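# Mount centrifuge rotor and tighten knob, or flag expired rotor

## Task

It is 8 August 2027. Check the use-by date printed on the card attached to the centrifuge. If the rotor is still within that date, lower it completely onto the centrifuge drive, then thread the knob onto the top end of the shaft, turn it down until it seats on the rotor, and tighten it firmly. If the date has already passed, the rotor must not be fitted: leave it standing where it is and place the HOLD block on top of it. The rotor must not be dropped at any point.

## Robot and tools

Robot: two UR20-style arms, left_arm and right_arm, each fitted with a Robotiq 2F-85 two-finger gripper and a wrist camera. Base positions in the scene frame: left_arm at (+0.063, +0.566, 0) m, right_arm at (+0.100, -0.731, 0) m, both turned very slightly about z. A camera stand sits behind the arms.

Frames: the scene frame has its origin at table-top height, midway between the nominal bases, +z up, +x out over the table, and left_arm on the +y side (arm names do not match image sides). Reported hand positions, orientations (quat_wxyz), velocities and move targets use this frame. Offsets you send are measured along the gripper's own axes: fingers point along gripper +z, they open and close along gripper y, and the wrist camera block sticks out about 10 cm toward gripper +x. end_effector_position is the point between the pads when closed; fingertips reach about 19 mm past it closed, 6 mm fully open.

execute_actions(actions, cameras): actions is a list of actions; each action is a list of up to 15 rows, one row per 1/30 s step, and a short action repeats its last row for the remaining steps. Every row has 18 numbers in [-1, 1], one row covering both arms: left dx, dy, dz, rx, ry, rz, left gripper position, force_limit, speed, then the same nine for the right arm. dx..rz are an offset, not a pose: they are counted from that arm's Hand target as it stood when the action began, along the Hand target's own axes, with 1.0 = 0.6 m or 180 degrees; rx, ry, rz form one rotation vector. All rows of one action count from the same start, so resending an offset moves further. Six zeros re-request the current Hand target. Gripper numbers are absolute commands, not offsets. Images return only when actions is empty or cameras names them.

move(target, speed, blend, stop_force, zero, blocking, cameras): target is one 18-number row or a list of up to 15 rows, same layout and scale; each row is an offset from the Hand targets at the move's start (not from the previous row). speed is top path speed in m/s (0.002 to 4.2, default 0.25; turning limited to twice that in rad/s), one value or one per target. blend is a corner radius in m (default 0 = stop at each target). stop_force, 6 to 120 N for both arms, ends an arm's path when its wrist sensor feels that much push against the motion; unreliable if the gripper rotates, and leave it out when backing off a contact. zero (default true) re-zeroes before the move; blocking=false returns after about 0.5 s and cannot be combined with stop_force. Paths are straight, do not avoid obstacles or the other arm, last 0.5 to 10 s, and lag more at speed. The result adds a move: line with the ending (done, off_target, moving, held, fault) and limits (paced = pose clipped, held = steps withheld). Route around an arm's own base rather than past it.

wait(seconds 0 to 10): let the scene run holding commands. stop: brakes a running move (fingers keep moving). zoom_image(camera, region [x0, y0, x1, y1] in pixels, at most 504 x 504): closer look at the latest image from cam_head_left, cam_head_right, cam_low, cam_left_wrist or cam_right_wrist (all 896x504). zero_wrist_force(arm): re-zero that arm's wrist sensor. read_manual: licence texts only. finished_scene: ends the scene for good; the result must hold with the robot gone.

Gripper: position +1 = fully open (85 mm), pads meet near -0.8, -1 closes until blocked. force_limit and speed set grip strength and closing rate (about 20, 85, 150 mm/s at -1, 0, +1); both start at +1. To grasp, send -1 and keep sending it; object_status 2 means stopped on an object while closing (0 moving, 1 blocked while opening, 3 reached position or fully closed). New force or speed only applies after a position change of 0.01 or more. To keep a gripper unchanged, resend its last three numbers, since 0 is a real command. position_measured is in counts: 3 open, about 78 = 60 mm, 130 = 40 mm, 180 = 20 mm, 230 closed.

Results: Hand target is your last commanded pose after clipping; orientation commands are clipped to 32 degrees from the measured one per step. Grippers may settle short; send the remaining distance as an offset. Wrist force/torque are in gripper axes, with a peak line. Joint torques include arm weight.

Avoid: any drop of the rotor or parts; objects leaving the table; hard hits or pushes on fixed or heavy things; overshooting a firm contact (arms are stiff). Outside force near 150 N or joint contact torque at its limit (wrist joints 95.2 N m) stops the arm for 10 s. Arm-to-arm contact, including one gripper squeezing the other's fingers, can fail the scene. Holding loads or straining heats motors; at 85 °C the arm brakes for 30-60 s. Loose objects may occasionally be nudged.

Each tool is called after "Call:" by a JSON object that holds its "api" and its "payload".

## Session

Call:
{"api": "execute_actions", "payload": {"actions": []}}

Scene clock: 0.00 s.
left_arm: end_effector_position=(+1.1348, +1.2061, +0.2998) position_measured=3 object_status=3 end_effector_quat_wxyz=(+0.717, -0.106, -0.687, +0.054) | right_arm: end_effector_position=(+1.3755, -1.1707, +0.1361) position_measured=3 object_status=3 end_effector_quat_wxyz=(+0.051, +0.964, -0.254, -0.064)
Joint positions: left_arm=[0.253 -0.366 0.499 -0.098 -1.213 0.216] | right_arm=[2.958 -2.327 -1.352 -1.171 1.482 -2.779]
Joint velocities: within noise
Joint torques (N m): no reading
Wrist force (N): no reading
Wrist torque (N m): no reading
Wrist force, peak (N): no reading
Hand target: left_arm +1.1348, +1.2061, +0.2998; +0.717, -0.106, -0.687, +0.054 | right_arm +1.3755, -1.1707, +0.1361; +0.051, +0.964, -0.254, -0.064
Tool commands: left_gripper/position=+1.0 left_gripper/force_limit=+1.0 left_gripper/speed=+1.0 right_gripper/position=+1.0 right_gripper/force_limit=+1.0 right_gripper/speed=+1.0

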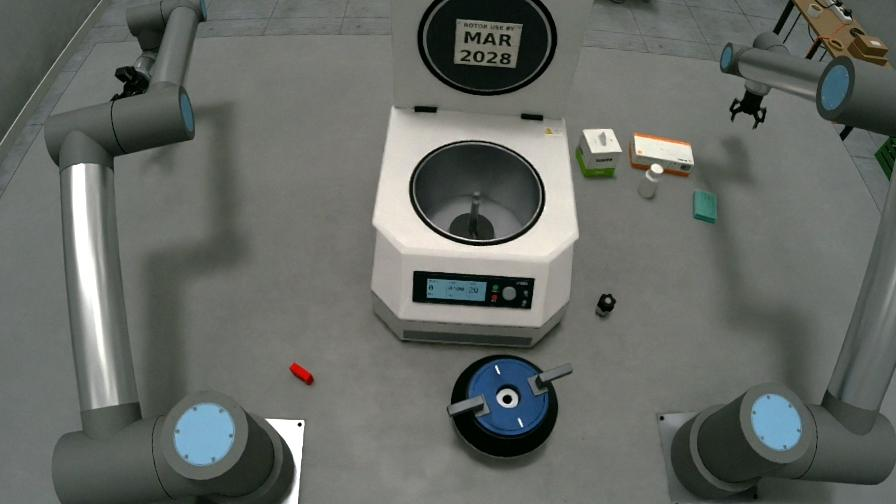

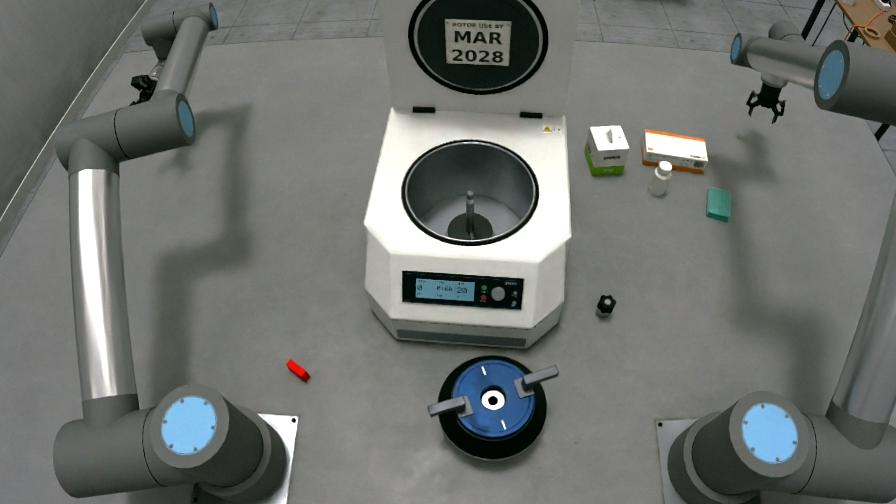

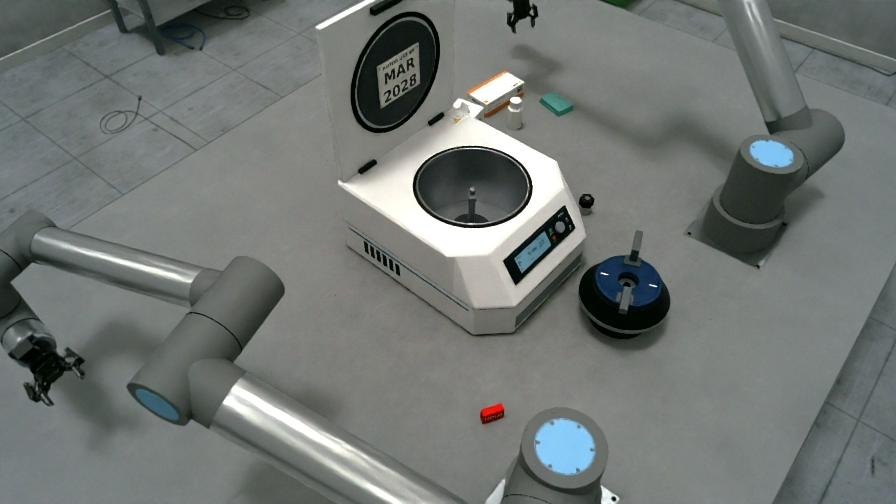

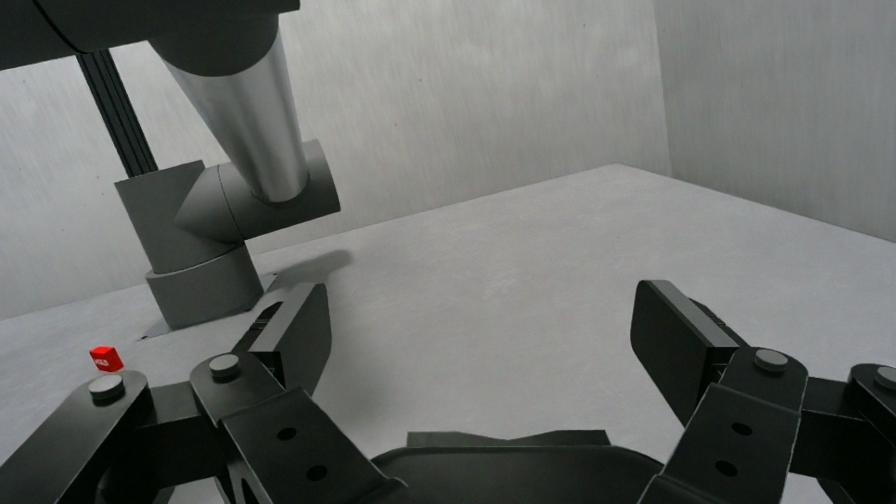

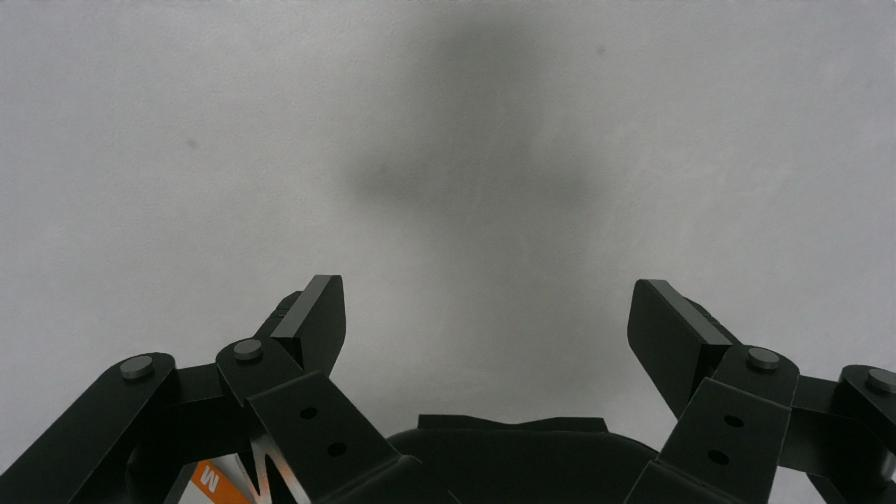

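Call:
{"api": "zoom_image", "payload": {"camera": "cam_head_left", "region": [420, 330, 600, 470]}}

Call:
{"api": "zoom_image", "payload": {"camera": "cam_low", "region": [560, 180, 700, 350]}}

Call:
{"api": "zoom_image", "payload": {"camera": "cam_head_left", "region": [400, 130, 560, 250]}}

Call:
{"api": "zoom_image", "payload": {"camera": "cam_low", "region": [400, 140, 540, 235]}}

Call:
{"api": "zoom_image", "payload": {"camera": "cam_head_right", "region": [420, 345, 570, 470]}}

Call:
{"api": "zoom_image", "payload": {"camera": "cam_head_right", "region": [585, 285, 625, 325]}}

Call:
{"api": "zoom_image", "payload": {"camera": "cam_low", "region": [570, 180, 605, 220]}}

Call:
{"api": "zoom_image", "payload": {"camera": "cam_head_left", "region": [430, 10, 540, 90]}}

Scaled by 2.800.

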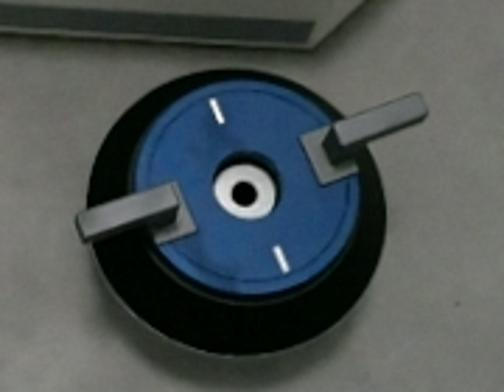

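Scaled by 2.965.

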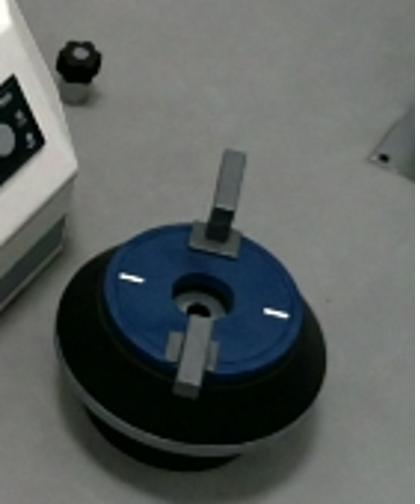

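Scaled by 3.150.

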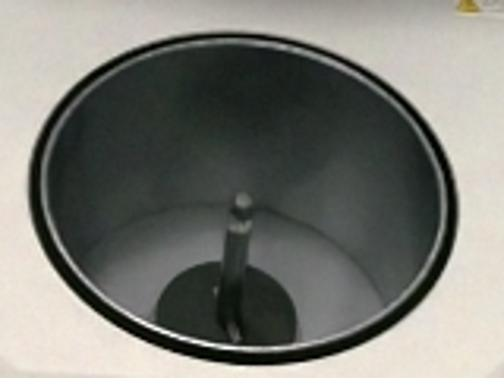

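Scaled by 3.600.

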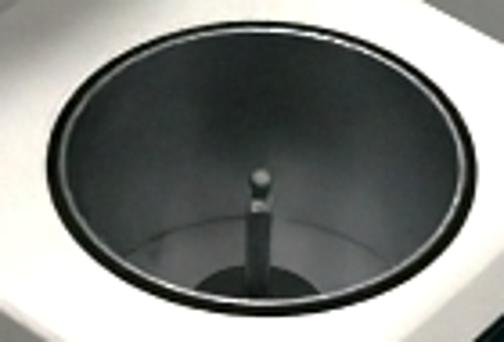

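Scaled by 3.360.

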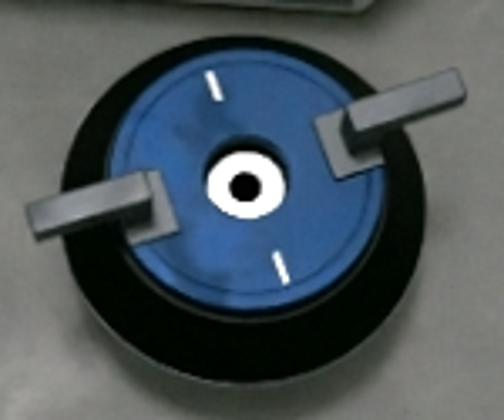

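Scaled by 12.600.

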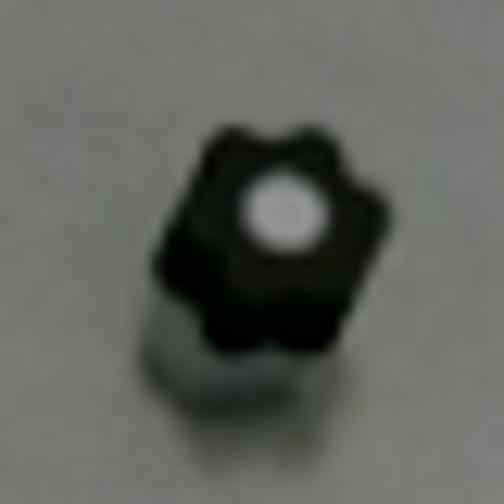

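Scaled by 12.600.

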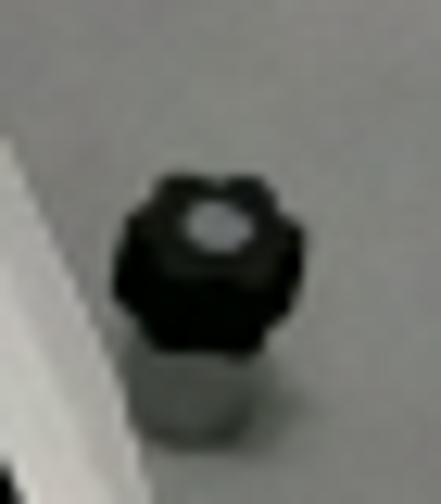

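Scaled by 4.582.

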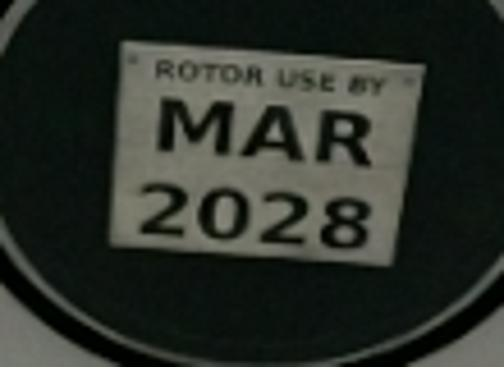

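Call:
{"api": "move", "payload": {"target": [0.187,-0.604,0.445,-0.3315,-0.4075,0.223,1,1,1,-0.753,-0.245,-0.489,0.0509,0.0152,0.2222,1,1,1], "speed": 0.6}}

Scene clock: 144.47 s.
left_arm: end_effector_position=(+0.8494, +0.9000, +0.4997) position_measured=3 object_status=3 end_effector_quat_wxyz=(+0.000, +0.571, +0.821, +0.000) | right_arm: end_effector_position=(+1.1008, -0.7999, +0.4503) position_measured=3 object_status=3 end_effector_quat_wxyz=(+0.000, +0.821, -0.571, +0.000)
Joint positions: left_arm=[0.137 -1.582 1.95 -1.939 -1.571 1.38] | right_arm=[3.251 -1.755 -1.806 -1.152 1.571 -1.793]
Joint torques (N m): left_arm=[19.35 -116.14 -90.09 -15.49 -4.02 3.97] | right_arm=[27.58 188.5 81.97 4.56 -2.22 2.43]
Wrist force (N): left_arm=[-0.4 0.3 1.3] | right_arm=[0.7 2.1 -0.9]
Wrist torque (N m): left_arm=[-0.03 -0.44 -0.40] | right_arm=[0.45 -0.27 -0.30]
Wrist force, peak (N): left_arm=[-1.3 1.9 -2.1] | right_arm=[-1.3 2.4 -2.3]
Hand target: left_arm +0.8493, +0.9000, +0.4997; +0.000, +0.571, +0.821, +0.000 | right_arm +1.1007, -0.7998, +0.4504; +0.000, +0.821, -0.571, +0.000
Off the commanded pose: left_arm 0.000 m, 0 deg | right_arm 0.000 m, 0 deg.
move: done

Call:
{"api": "move", "payload": {"target": [-0.792,-0.739,0,0,0,0,1,1,1,-0.68,0.013,-0.083,0,0,0,1,1,1], "speed": 0.5}}

Scene clock: 168.10 s.
left_arm: end_effector_position=(+0.5984, +0.3007, +0.4995) position_measured=3 object_status=3 end_effector_quat_wxyz=(+0.000, +0.571, +0.821, +0.000) | right_arm: end_effector_position=(+0.9517, -0.4201, +0.5002) position_measured=3 object_status=3 end_effector_quat_wxyz=(+0.000, +0.821, -0.571, +0.000)
Joint positions: left_arm=[-0.831 -1.92 2.213 -1.865 -1.57 0.412] | right_arm=[3.692 -1.622 -1.885 -1.206 1.571 -1.352]
Joint torques (N m): left_arm=[-9.66 20.22 -111.67 -8.46 4.11 -3.46] | right_arm=[20.9 147.71 123.02 6.14 -2.05 2.44]
Wrist force (N): left_arm=[0.8 0.4 2.0] | right_arm=[0.4 1.8 -1.1]
Wrist torque (N m): left_arm=[-0.06 -0.67 0.30] | right_arm=[0.41 -0.09 -0.30]
Wrist force, peak (N): left_arm=[-2.8 -2.6 2.5] | right_arm=[-3.0 1.7 -1.8]
Hand target: left_arm +0.5984, +0.3004, +0.4994; +0.000, +0.571, +0.821, +0.000 | right_arm +0.9517, -0.4200, +0.5002; +0.000, +0.821, -0.571, +0.000
Off the commanded pose: left_arm 0.000 m, 0 deg | right_arm 0.000 m, 0 deg.
move: done

Call:
{"api": "move", "payload": {"target": [-0.33,-0.793,0.133,0,0,0,1,1,1,-0.581,0.009,0,0,0,0,1,1,1], "speed": 0.4, "cameras": ["all"]}}

Scene clock: 175.87 s.
left_arm: end_effector_position=(+0.2212, -0.0501, +0.4193) position_measured=3 object_status=3 end_effector_quat_wxyz=(+0.000, +0.571, +0.821, +0.000) | right_arm: end_effector_position=(+0.8255, -0.0952, +0.5002) position_measured=3 object_status=3 end_effector_quat_wxyz=(+0.000, +0.821, -0.571, +0.000)
Joint positions: left_arm=[-1.669 -1.82 2.268 -2.019 -1.57 -0.426] | right_arm=[4.048 -1.689 -1.811 -1.213 1.571 -0.996]
Joint torques (N m): left_arm=[-14.56 8.47 -110.9 -13.62 3.53 -4.43] | right_arm=[14.72 112.2 124.64 5.47 -2.39 1.36]
Wrist force (N): left_arm=[0.0 0.2 1.8] | right_arm=[0.4 0.9 -0.4]
Wrist torque (N m): left_arm=[-0.14 -0.57 0.30] | right_arm=[0.23 -0.23 -0.21]
Wrist force, peak (N): left_arm=[-1.3 -3.5 2.8] | right_arm=[2.9 1.8 -1.0]
Hand target: left_arm +0.2209, -0.0504, +0.4192; +0.000, +0.571, +0.821, +0.000 | right_arm +0.8255, -0.0950, +0.5002; +0.000, +0.821, -0.571, +0.000
Off the commanded pose: left_arm 0.000 m, 0 deg | right_arm 0.000 m, 0 deg.
move: done
camera_calibration:
cam_left_wrist: T_world_to_cam=[[0.942538, 0.333874, -0.0122912, -0.173943], [0.317919, -0.884971, 0.340226, -0.234991], [0.102715, -0.324584, -0.940263, 0.487036], [0, 0, 0, 1]] pos_world=[0.188629, 0.00819902, 0.535754]
cam_right_wrist: T_world_to_cam=[[-0.937796, -0.346571, -0.0206757, 0.765508], [-0.33116, 0.875034, 0.353056, 0.195844], [-0.104267, 0.337941, -0.935374, 0.717915], [0, 0, 0, 1]] pos_world=[0.8576, -0.148681, 0.618202]

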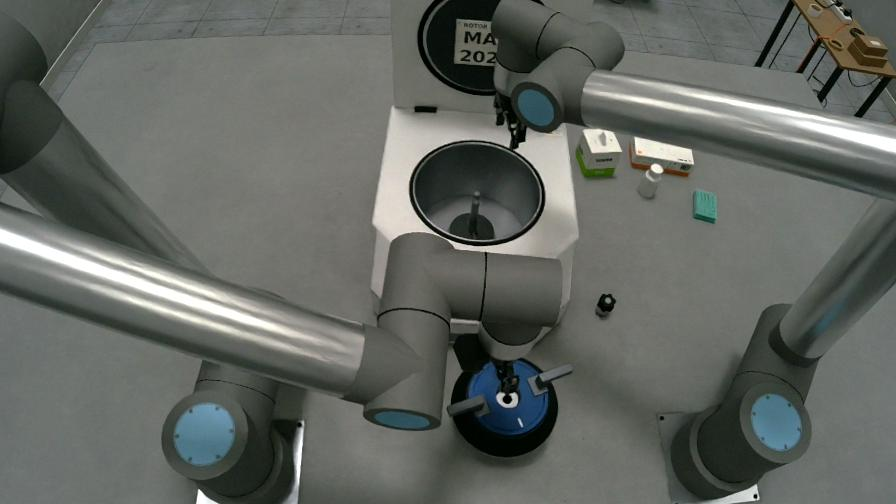

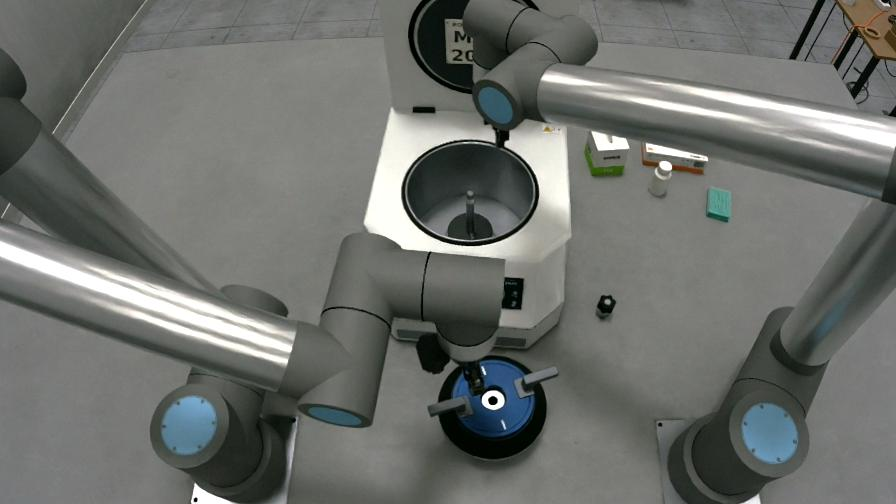

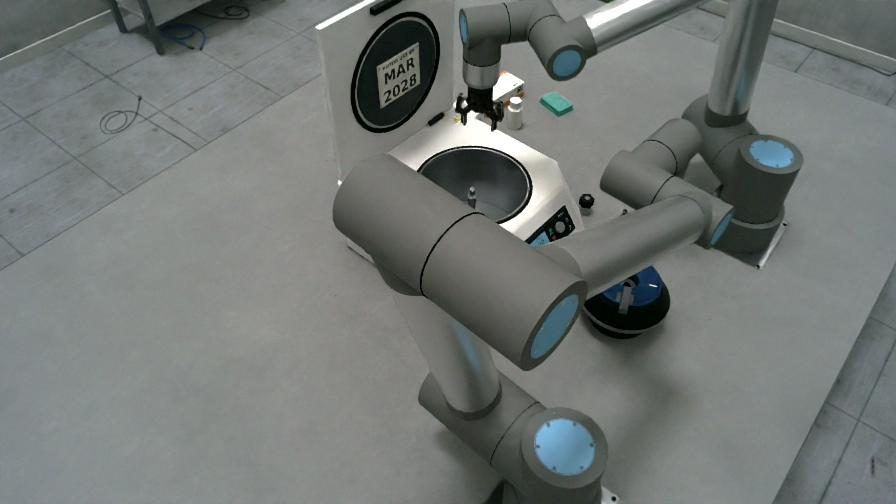

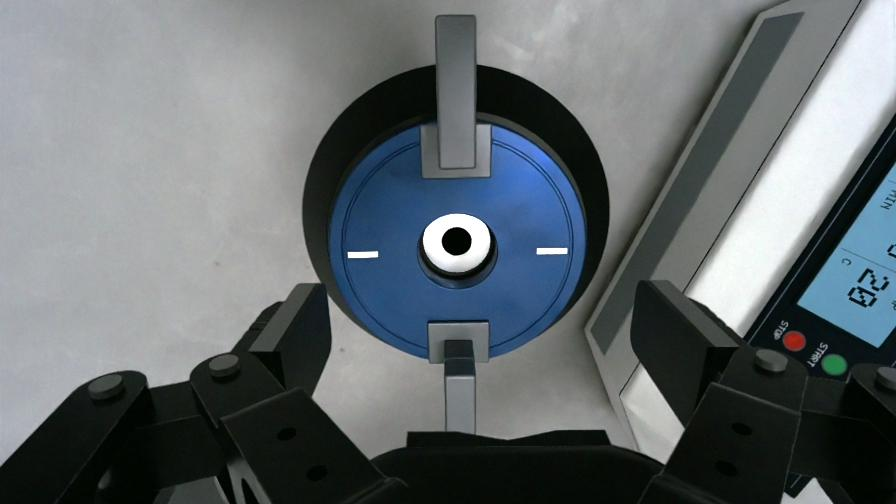

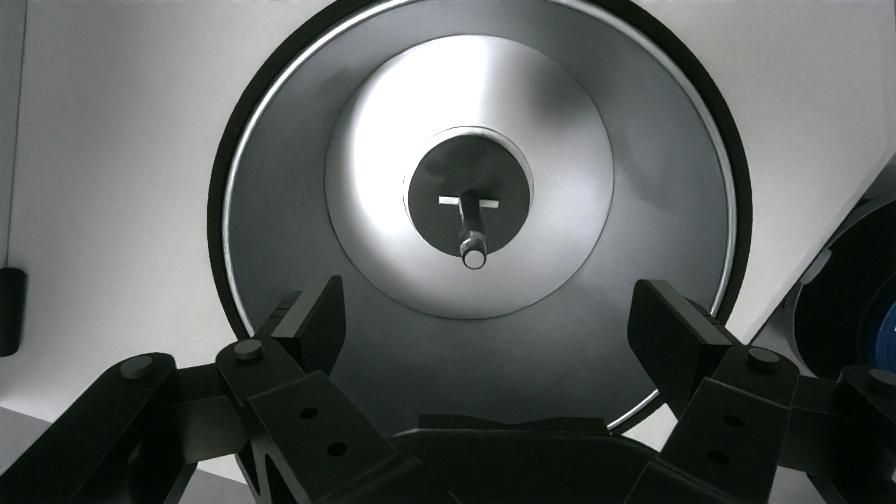

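Call:
{"api": "zoom_image", "payload": {"camera": "cam_right_wrist", "region": [400, 120, 540, 280]}}

Call:
{"api": "zoom_image", "payload": {"camera": "cam_left_wrist", "region": [320, 0, 600, 270]}}

Call:
{"api": "zoom_image", "payload": {"camera": "cam_left_wrist", "region": [400, 190, 520, 290]}}

Call:
{"api": "zoom_image", "payload": {"camera": "cam_left_wrist", "region": [400, 300, 520, 440]}}

Scaled by 3.150.

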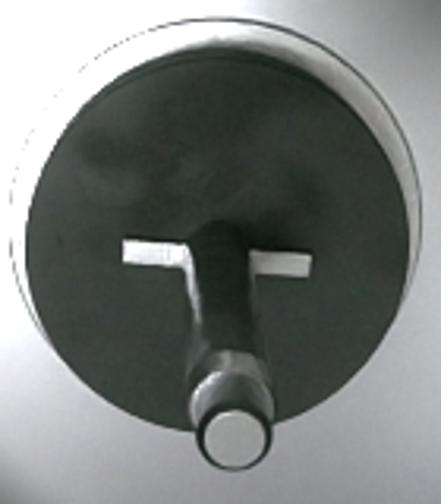

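Scaled by 1.800.

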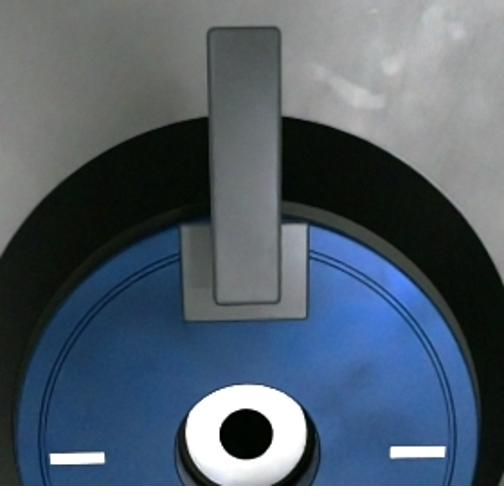

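Scaled by 4.200.

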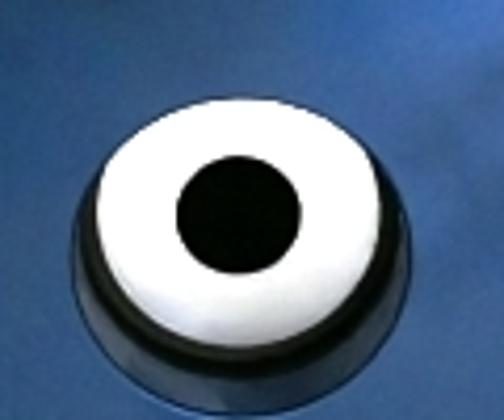

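Scaled by 3.600.

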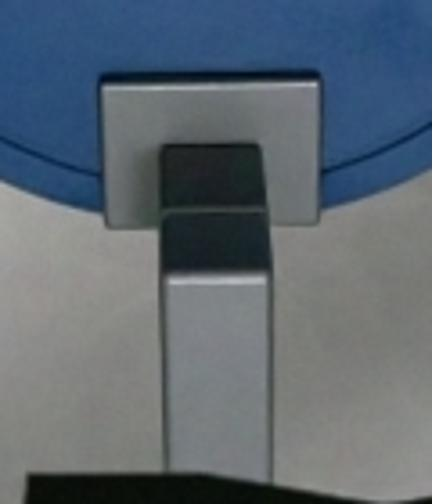

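Call:
{"api": "move", "payload": {"target": [0.0955,-0.0142,0.05,0,0,0,1,1,1,-0.169,0.9125,0.133,0,0,0,1,1,1], "speed": 0.4, "cameras": ["cam_left_wrist","cam_right_wrist","cam_head_right"]}}

Scene clock: 261.97 s.
left_arm: end_effector_position=(+0.1931, +0.0004, +0.3892) position_measured=3 object_status=3 end_effector_quat_wxyz=(+0.000, +0.571, +0.821, +0.000) | right_arm: end_effector_position=(+0.2770, -0.1901, +0.4206) position_measured=3 object_status=3 end_effector_quat_wxyz=(+0.000, +0.821, -0.571, +0.000)
Joint positions: left_arm=[-1.726 -1.882 2.353 -2.042 -1.57 -0.483] | right_arm=[4.734 -1.22 -2.329 -1.164 1.571 -0.31]
Joint torques (N m): left_arm=[-17.51 -52.45 -82.27 -14.71 1.69 -2.42] | right_arm=[22.53 53.9 80.92 5.72 -1.93 2.55]
Wrist force (N): left_arm=[0.6 0.9 1.8] | right_arm=[0.9 0.5 0.4]
Wrist torque (N m): left_arm=[0.02 -0.66 0.25] | right_arm=[0.09 -0.24 -0.30]
Wrist force, peak (N): left_arm=[0.9 0.4 2.9] | right_arm=[-1.1 3.9 2.1]
Hand target: left_arm +0.1931, +0.0004, +0.3892; +0.000, +0.571, +0.821, +0.000 | right_arm +0.2768, -0.1901, +0.4206; +0.000, +0.821, -0.571, +0.000
Off the commanded pose: left_arm 0.000 m, 0 deg | right_arm 0.000 m, 0 deg.
move: done
camera_calibration:
cam_left_wrist: T_world_to_cam=[[0.942528, 0.333904, -0.0122028, -0.164827], [0.317916, -0.884961, 0.340256, -0.171172], [0.102814, -0.32458, -0.940254, 0.47798], [0, 0, 0, 1]] pos_world=[0.160629, 0.0586989, 0.505654]
cam_right_wrist: T_world_to_cam=[[-0.937786, -0.346602, -0.020588, 0.216533], [-0.331157, 0.875023, 0.353087, 0.125326], [-0.104366, 0.337938, -0.935364, 0.618364], [0, 0, 0, 1]] pos_world=[0.3091, -0.243581, 0.538602]
Images, in order (width x height): cam_head_right 896x504, cam_left_wrist 896x504, cam_right_wrist 896x504.

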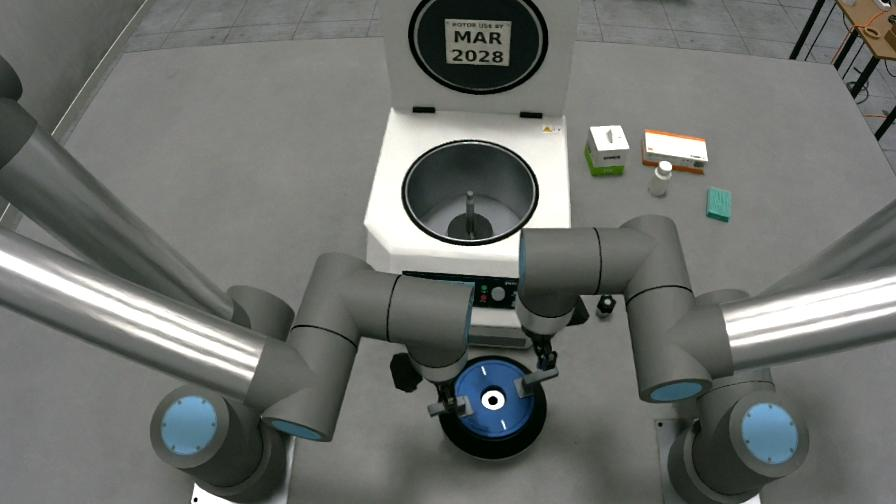

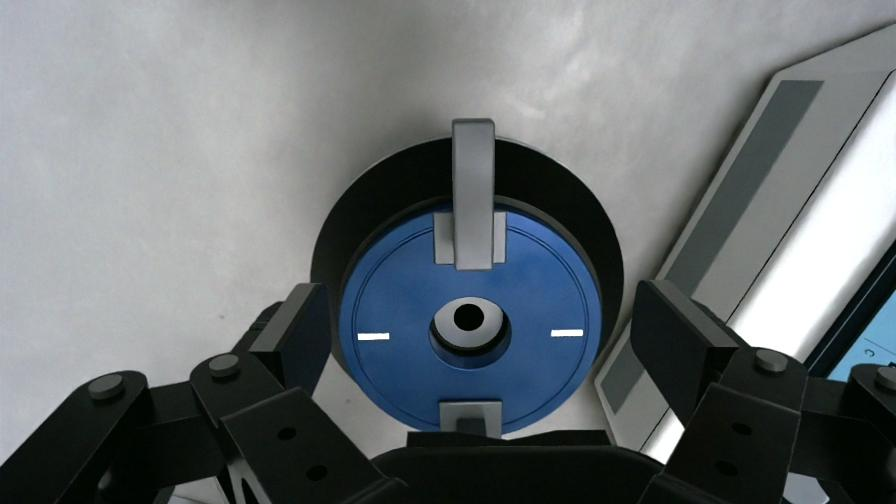

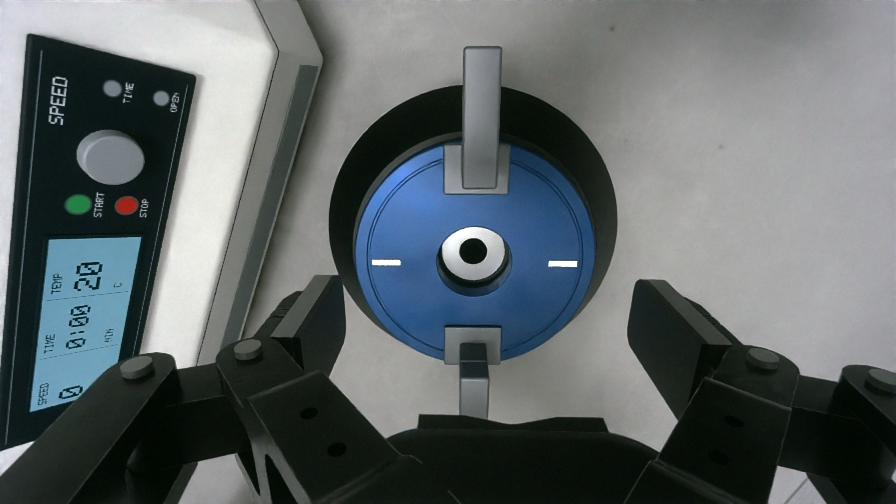

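Call:
{"api": "move", "payload": {"target": [0,0,0.212,0,0,0,1,1,1,0.068,0.004,0.264,0,0,0,1,1,1], "speed": 0.25, "cameras": ["cam_left_wrist","cam_right_wrist","cam_head_right"]}}

Scene clock: 285.77 s.
left_arm: end_effector_position=(+0.1932, +0.0004, +0.2621) position_measured=3 object_status=3 end_effector_quat_wxyz=(+0.000, +0.571, +0.821, +0.000) | right_arm: end_effector_position=(+0.2887, -0.2292, +0.2623) position_measured=3 object_status=3 end_effector_quat_wxyz=(+0.000, +0.821, -0.571, +0.000)
Joint positions: left_arm=[-1.726 -1.756 2.484 -2.298 -1.57 -0.483] | right_arm=[4.714 -1.315 -2.53 -0.868 1.571 -0.33]
Joint torques (N m): left_arm=[18.25 2.31 -65.18 -13.42 -4.25 4.28] | right_arm=[-14.72 19.78 64.88 11.77 5.23 -4.14]
Wrist force (N): left_arm=[0.4 0.3 1.5] | right_arm=[0.9 0.3 -0.6]
Wrist torque (N m): left_arm=[-0.04 -0.63 0.00] | right_arm=[0.04 -0.32 0.30]
Wrist force, peak (N): left_arm=[1.3 0.2 3.8] | right_arm=[-0.6 0.5 -3.0]
Hand target: left_arm +0.1932, +0.0004, +0.2620; +0.000, +0.571, +0.821, +0.000 | right_arm +0.2887, -0.2292, +0.2622; +0.000, +0.821, -0.571, +0.000
Off the commanded pose: left_arm 0.000 m, 0 deg | right_arm 0.000 m, 0 deg.
move: done
camera_calibration:
cam_left_wrist: T_world_to_cam=[[0.942539, 0.333875, -0.0121912, -0.166477], [0.317884, -0.884972, 0.340256, -0.127951], [0.102814, -0.32458, -0.940254, 0.358464], [0, 0, 0, 1]] pos_world=[0.160729, 0.058699, 0.378554]
cam_right_wrist: T_world_to_cam=[[-0.937796, -0.346571, -0.0206757, 0.210739], [-0.33116, 0.875034, 0.353056, 0.219324], [-0.104267, 0.337941, -0.935374, 0.484703], [0, 0, 0, 1]] pos_world=[0.3208, -0.282681, 0.380302]
Images, in order (width x height): cam_head_right 896x504, cam_left_wrist 896x504, cam_right_wrist 896x504.

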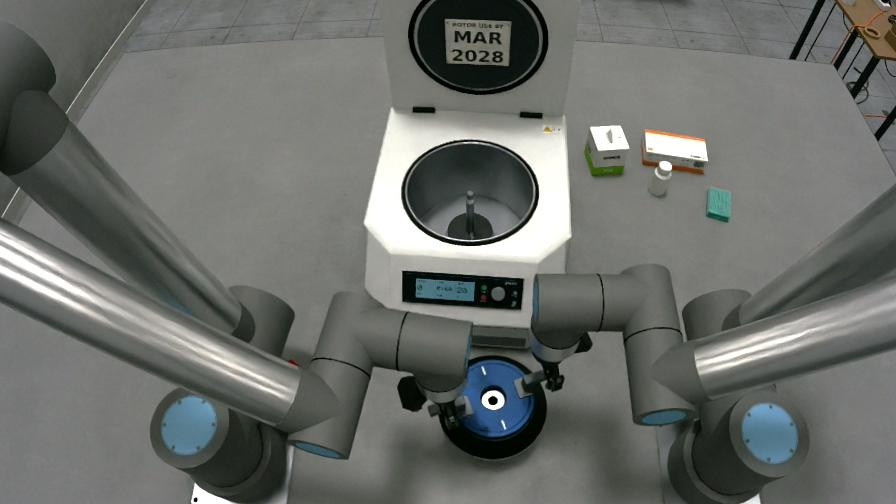

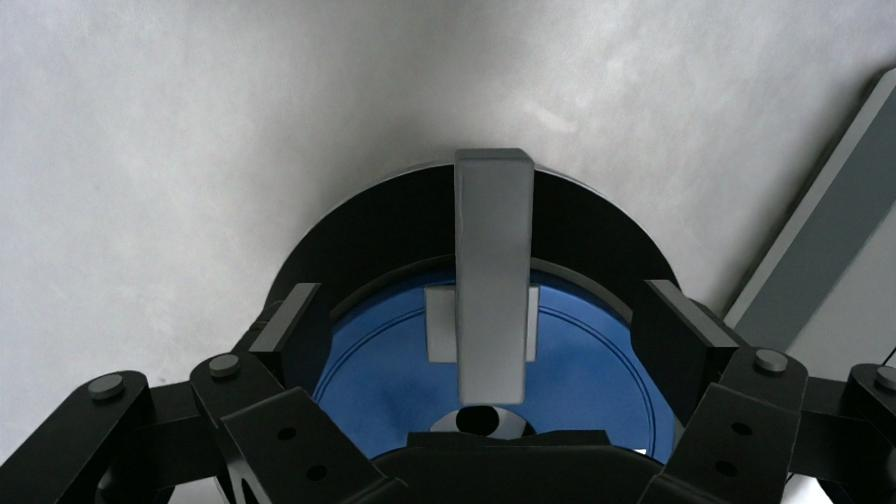

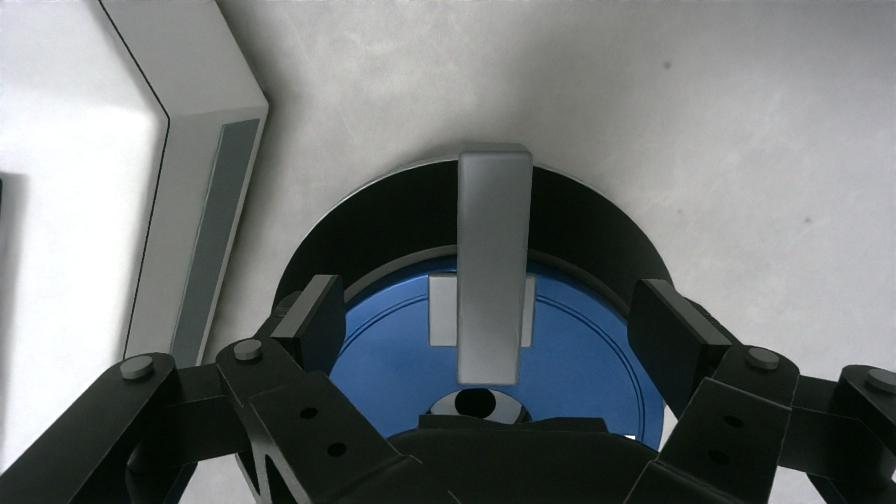

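Call:
{"api": "move", "payload": {"target": [0,0.0083,0.0717,0,0,0,1,1,1,0,0.0067,0.0717,0,0,0,1,1,1], "speed": 0.1, "stop_force": 15, "cameras": ["cam_left_wrist","cam_right_wrist","cam_low"]}}

Scene clock: 302.67 s.
left_arm: end_effector_position=(+0.1980, +0.0021, +0.2190) position_measured=3 object_status=3 end_effector_quat_wxyz=(+0.000, +0.571, +0.821, +0.000) | right_arm: end_effector_position=(+0.2849, -0.2306, +0.2191) position_measured=3 object_status=3 end_effector_quat_wxyz=(+0.000, +0.821, -0.571, +0.000)
Joint positions: left_arm=[-1.718 -1.698 2.524 -2.397 -1.57 -0.475] | right_arm=[4.721 -1.372 -2.575 -0.765 1.571 -0.323]
Joint torques (N m): left_arm=[26.85 -7.67 -64.75 -14.93 2.18 3.89] | right_arm=[27.42 4.71 60.86 12.25 2.54 2.4]
Wrist force (N): left_arm=[0.3 0.0 1.8] | right_arm=[1.2 0.5 -1.2]
Wrist torque (N m): left_arm=[-0.15 -0.61 -0.38] | right_arm=[0.02 -0.34 -0.29]
Wrist force, peak (N): left_arm=[0.2 0.5 3.0] | right_arm=[1.3 0.9 -2.0]
Hand target: left_arm +0.1980, +0.0021, +0.2190; +0.000, +0.571, +0.821, +0.000 | right_arm +0.2849, -0.2306, +0.2191; +0.000, +0.821, -0.571, +0.000
Off the commanded pose: left_arm 0.000 m, 0 deg | right_arm 0.000 m, 0 deg.
move: done
camera_calibration:
cam_left_wrist: T_world_to_cam=[[0.942528, 0.333904, -0.0122028, -0.171997], [0.317916, -0.884961, 0.340256, -0.113248], [0.102814, -0.32458, -0.940254, 0.317913], [0, 0, 0, 1]] pos_world=[0.165429, 0.0603989, 0.335354]
cam_right_wrist: T_world_to_cam=[[-0.937796, -0.346571, -0.0206757, 0.205797], [-0.33116, 0.875034, 0.353056, 0.234542], [-0.104267, 0.337941, -0.935374, 0.444372], [0, 0, 0, 1]] pos_world=[0.317, -0.284081, 0.337102]
Images, in order (width x height): cam_low 896x504, cam_left_wrist 896x504, cam_right_wrist 896x504.

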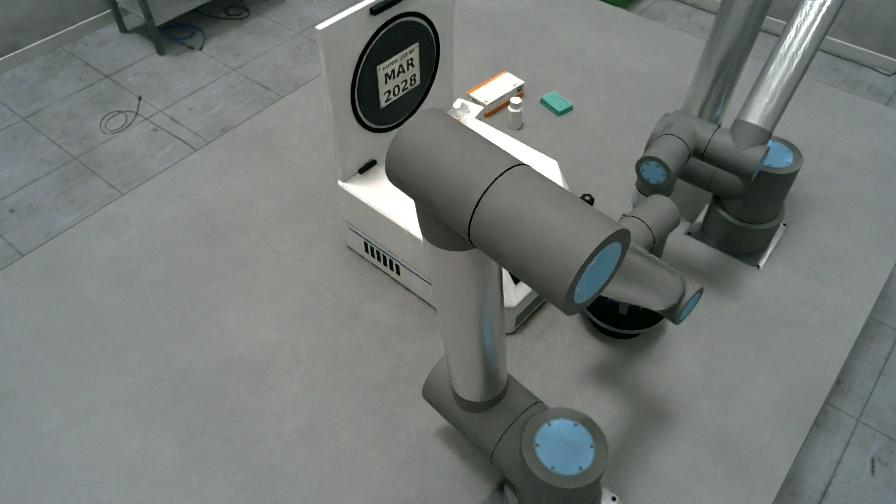

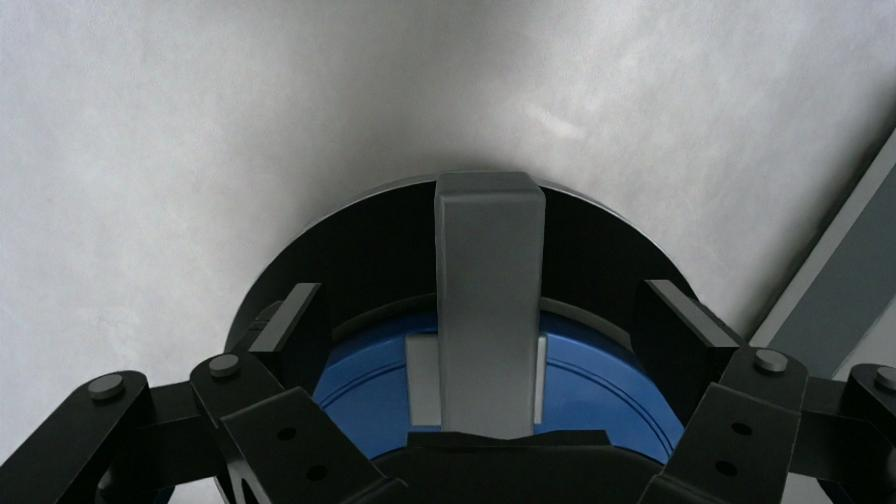

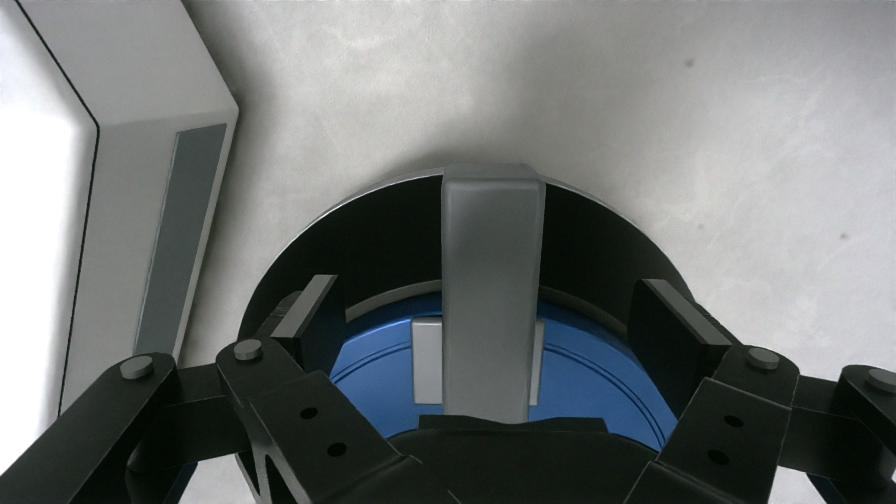

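Call:
{"api": "move", "payload": {"target": [0,0,0,0,0,0,-1,0.3,-1,0,0,0,0,0,0,-1,0.3,-1], "cameras": ["cam_left_wrist","cam_right_wrist"]}}

Scene clock: 315.83 s.
left_arm: end_effector_position=(+0.1980, +0.0021, +0.2190) position_measured=172 object_status=0 end_effector_quat_wxyz=(+0.001, +0.571, +0.821, +0.000) | right_arm: end_effector_position=(+0.2850, -0.2306, +0.2191) position_measured=172 object_status=0 end_effector_quat_wxyz=(+0.000, +0.821, -0.571, +0.000)
Joint positions: left_arm=[-1.718 -1.698 2.524 -2.397 -1.57 -0.475] | right_arm=[4.721 -1.372 -2.575 -0.765 1.571 -0.323]
Joint torques (N m): left_arm=[9.39 -14.46 -64.23 -12.22 -5.33 3.79] | right_arm=[25.06 9.73 62.46 4.93 7.45 2.33]
Wrist force (N): left_arm=[19.1 16.5 -51.4] | right_arm=[29.2 -3.4 -61.6]
Wrist torque (N m): left_arm=[-0.19 -0.63 -0.87] | right_arm=[0.36 -0.26 -0.53]
Wrist force, peak (N): left_arm=[19.1 16.5 -51.4] | right_arm=[30.0 -3.8 -61.7]
Hand target: left_arm +0.1980, +0.0021, +0.2190; +0.000, +0.571, +0.821, +0.000 | right_arm +0.2849, -0.2306, +0.2191; +0.000, +0.821, -0.571, +0.000
Off the commanded pose: left_arm 0.000 m, 0 deg | right_arm 0.000 m, 0 deg.
move: done
camera_calibration:
cam_left_wrist: T_world_to_cam=[[0.942518, 0.333935, -0.0121144, -0.172121], [0.317913, -0.88495, 0.340286, -0.11329], [0.102913, -0.324577, -0.940244, 0.317883], [0, 0, 0, 1]] pos_world=[0.165529, 0.0603988, 0.335353]
cam_right_wrist: T_world_to_cam=[[-0.937809, -0.346527, -0.0207958, 0.205854], [-0.331154, 0.875016, 0.353106, 0.234518], [-0.104164, 0.338033, -0.935352, 0.444359], [0, 0, 0, 1]] pos_world=[0.317, -0.284081, 0.337103]
Images, in order (width x height): cam_left_wrist 896x504, cam_right_wrist 896x504.

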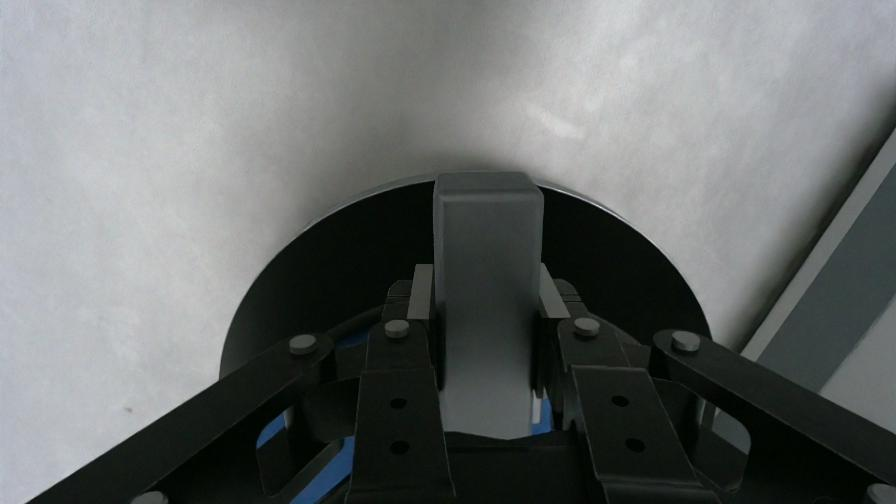

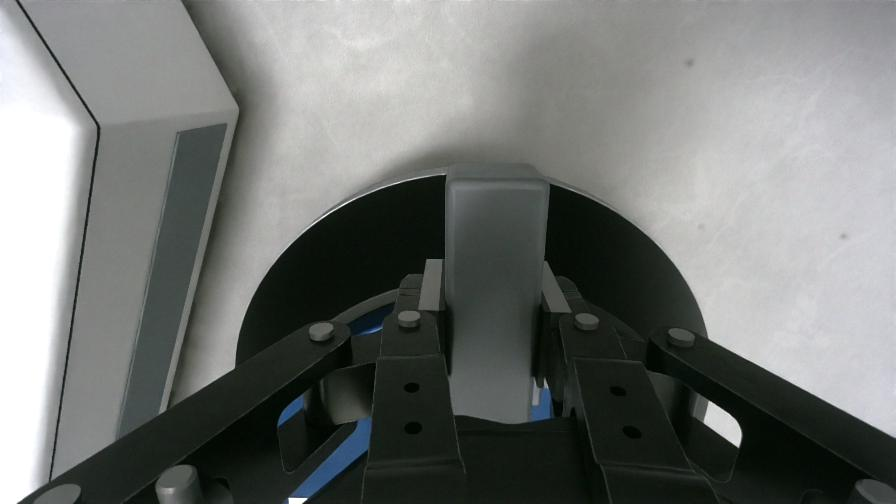

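Call:
{"api": "wait", "payload": {"seconds": 0.5}}

Scene clock: 321.83 s.
left_arm: end_effector_position=(+0.1980, +0.0021, +0.2190) position_measured=172 object_status=2 end_effector_quat_wxyz=(+0.000, +0.571, +0.821, +0.000) | right_arm: end_effector_position=(+0.2849, -0.2306, +0.2191) position_measured=172 object_status=2 end_effector_quat_wxyz=(+0.000, +0.821, -0.571, +0.000)
Joint positions: left_arm=[-1.718 -1.698 2.524 -2.397 -1.57 -0.475] | right_arm=[4.721 -1.372 -2.575 -0.765 1.571 -0.323]
Joint torques (N m): left_arm=[-5.26 -5.99 -73.56 -7.56 -6.6 4.26] | right_arm=[22.66 9.72 60.78 3.51 8.36 1.57]
Wrist force (N): left_arm=[17.7 17.8 -48.5] | right_arm=[27.6 -4.1 -61.6]
Wrist torque (N m): left_arm=[-0.28 -0.61 -0.85] | right_arm=[0.38 -0.33 -0.52]
Wrist force, peak (N): left_arm=[19.1 16.3 -51.7] | right_arm=[29.9 -3.1 -61.7]
Hand target: left_arm +0.1980, +0.0021, +0.2190; +0.000, +0.571, +0.821, +0.000 | right_arm +0.2849, -0.2306, +0.2191; +0.000, +0.821, -0.571, +0.000
Tool commands: left_gripper/position=-1.0 left_gripper/force_limit=+0.3 left_gripper/speed=-1.0 right_gripper/position=-1.0 right_gripper/force_limit=+0.3 right_gripper/speed=-1.0
Off the commanded pose: left_arm 0.000 m, 0 deg | right_arm 0.000 m, 0 deg.
wait: 0.50 s; at rest from the start


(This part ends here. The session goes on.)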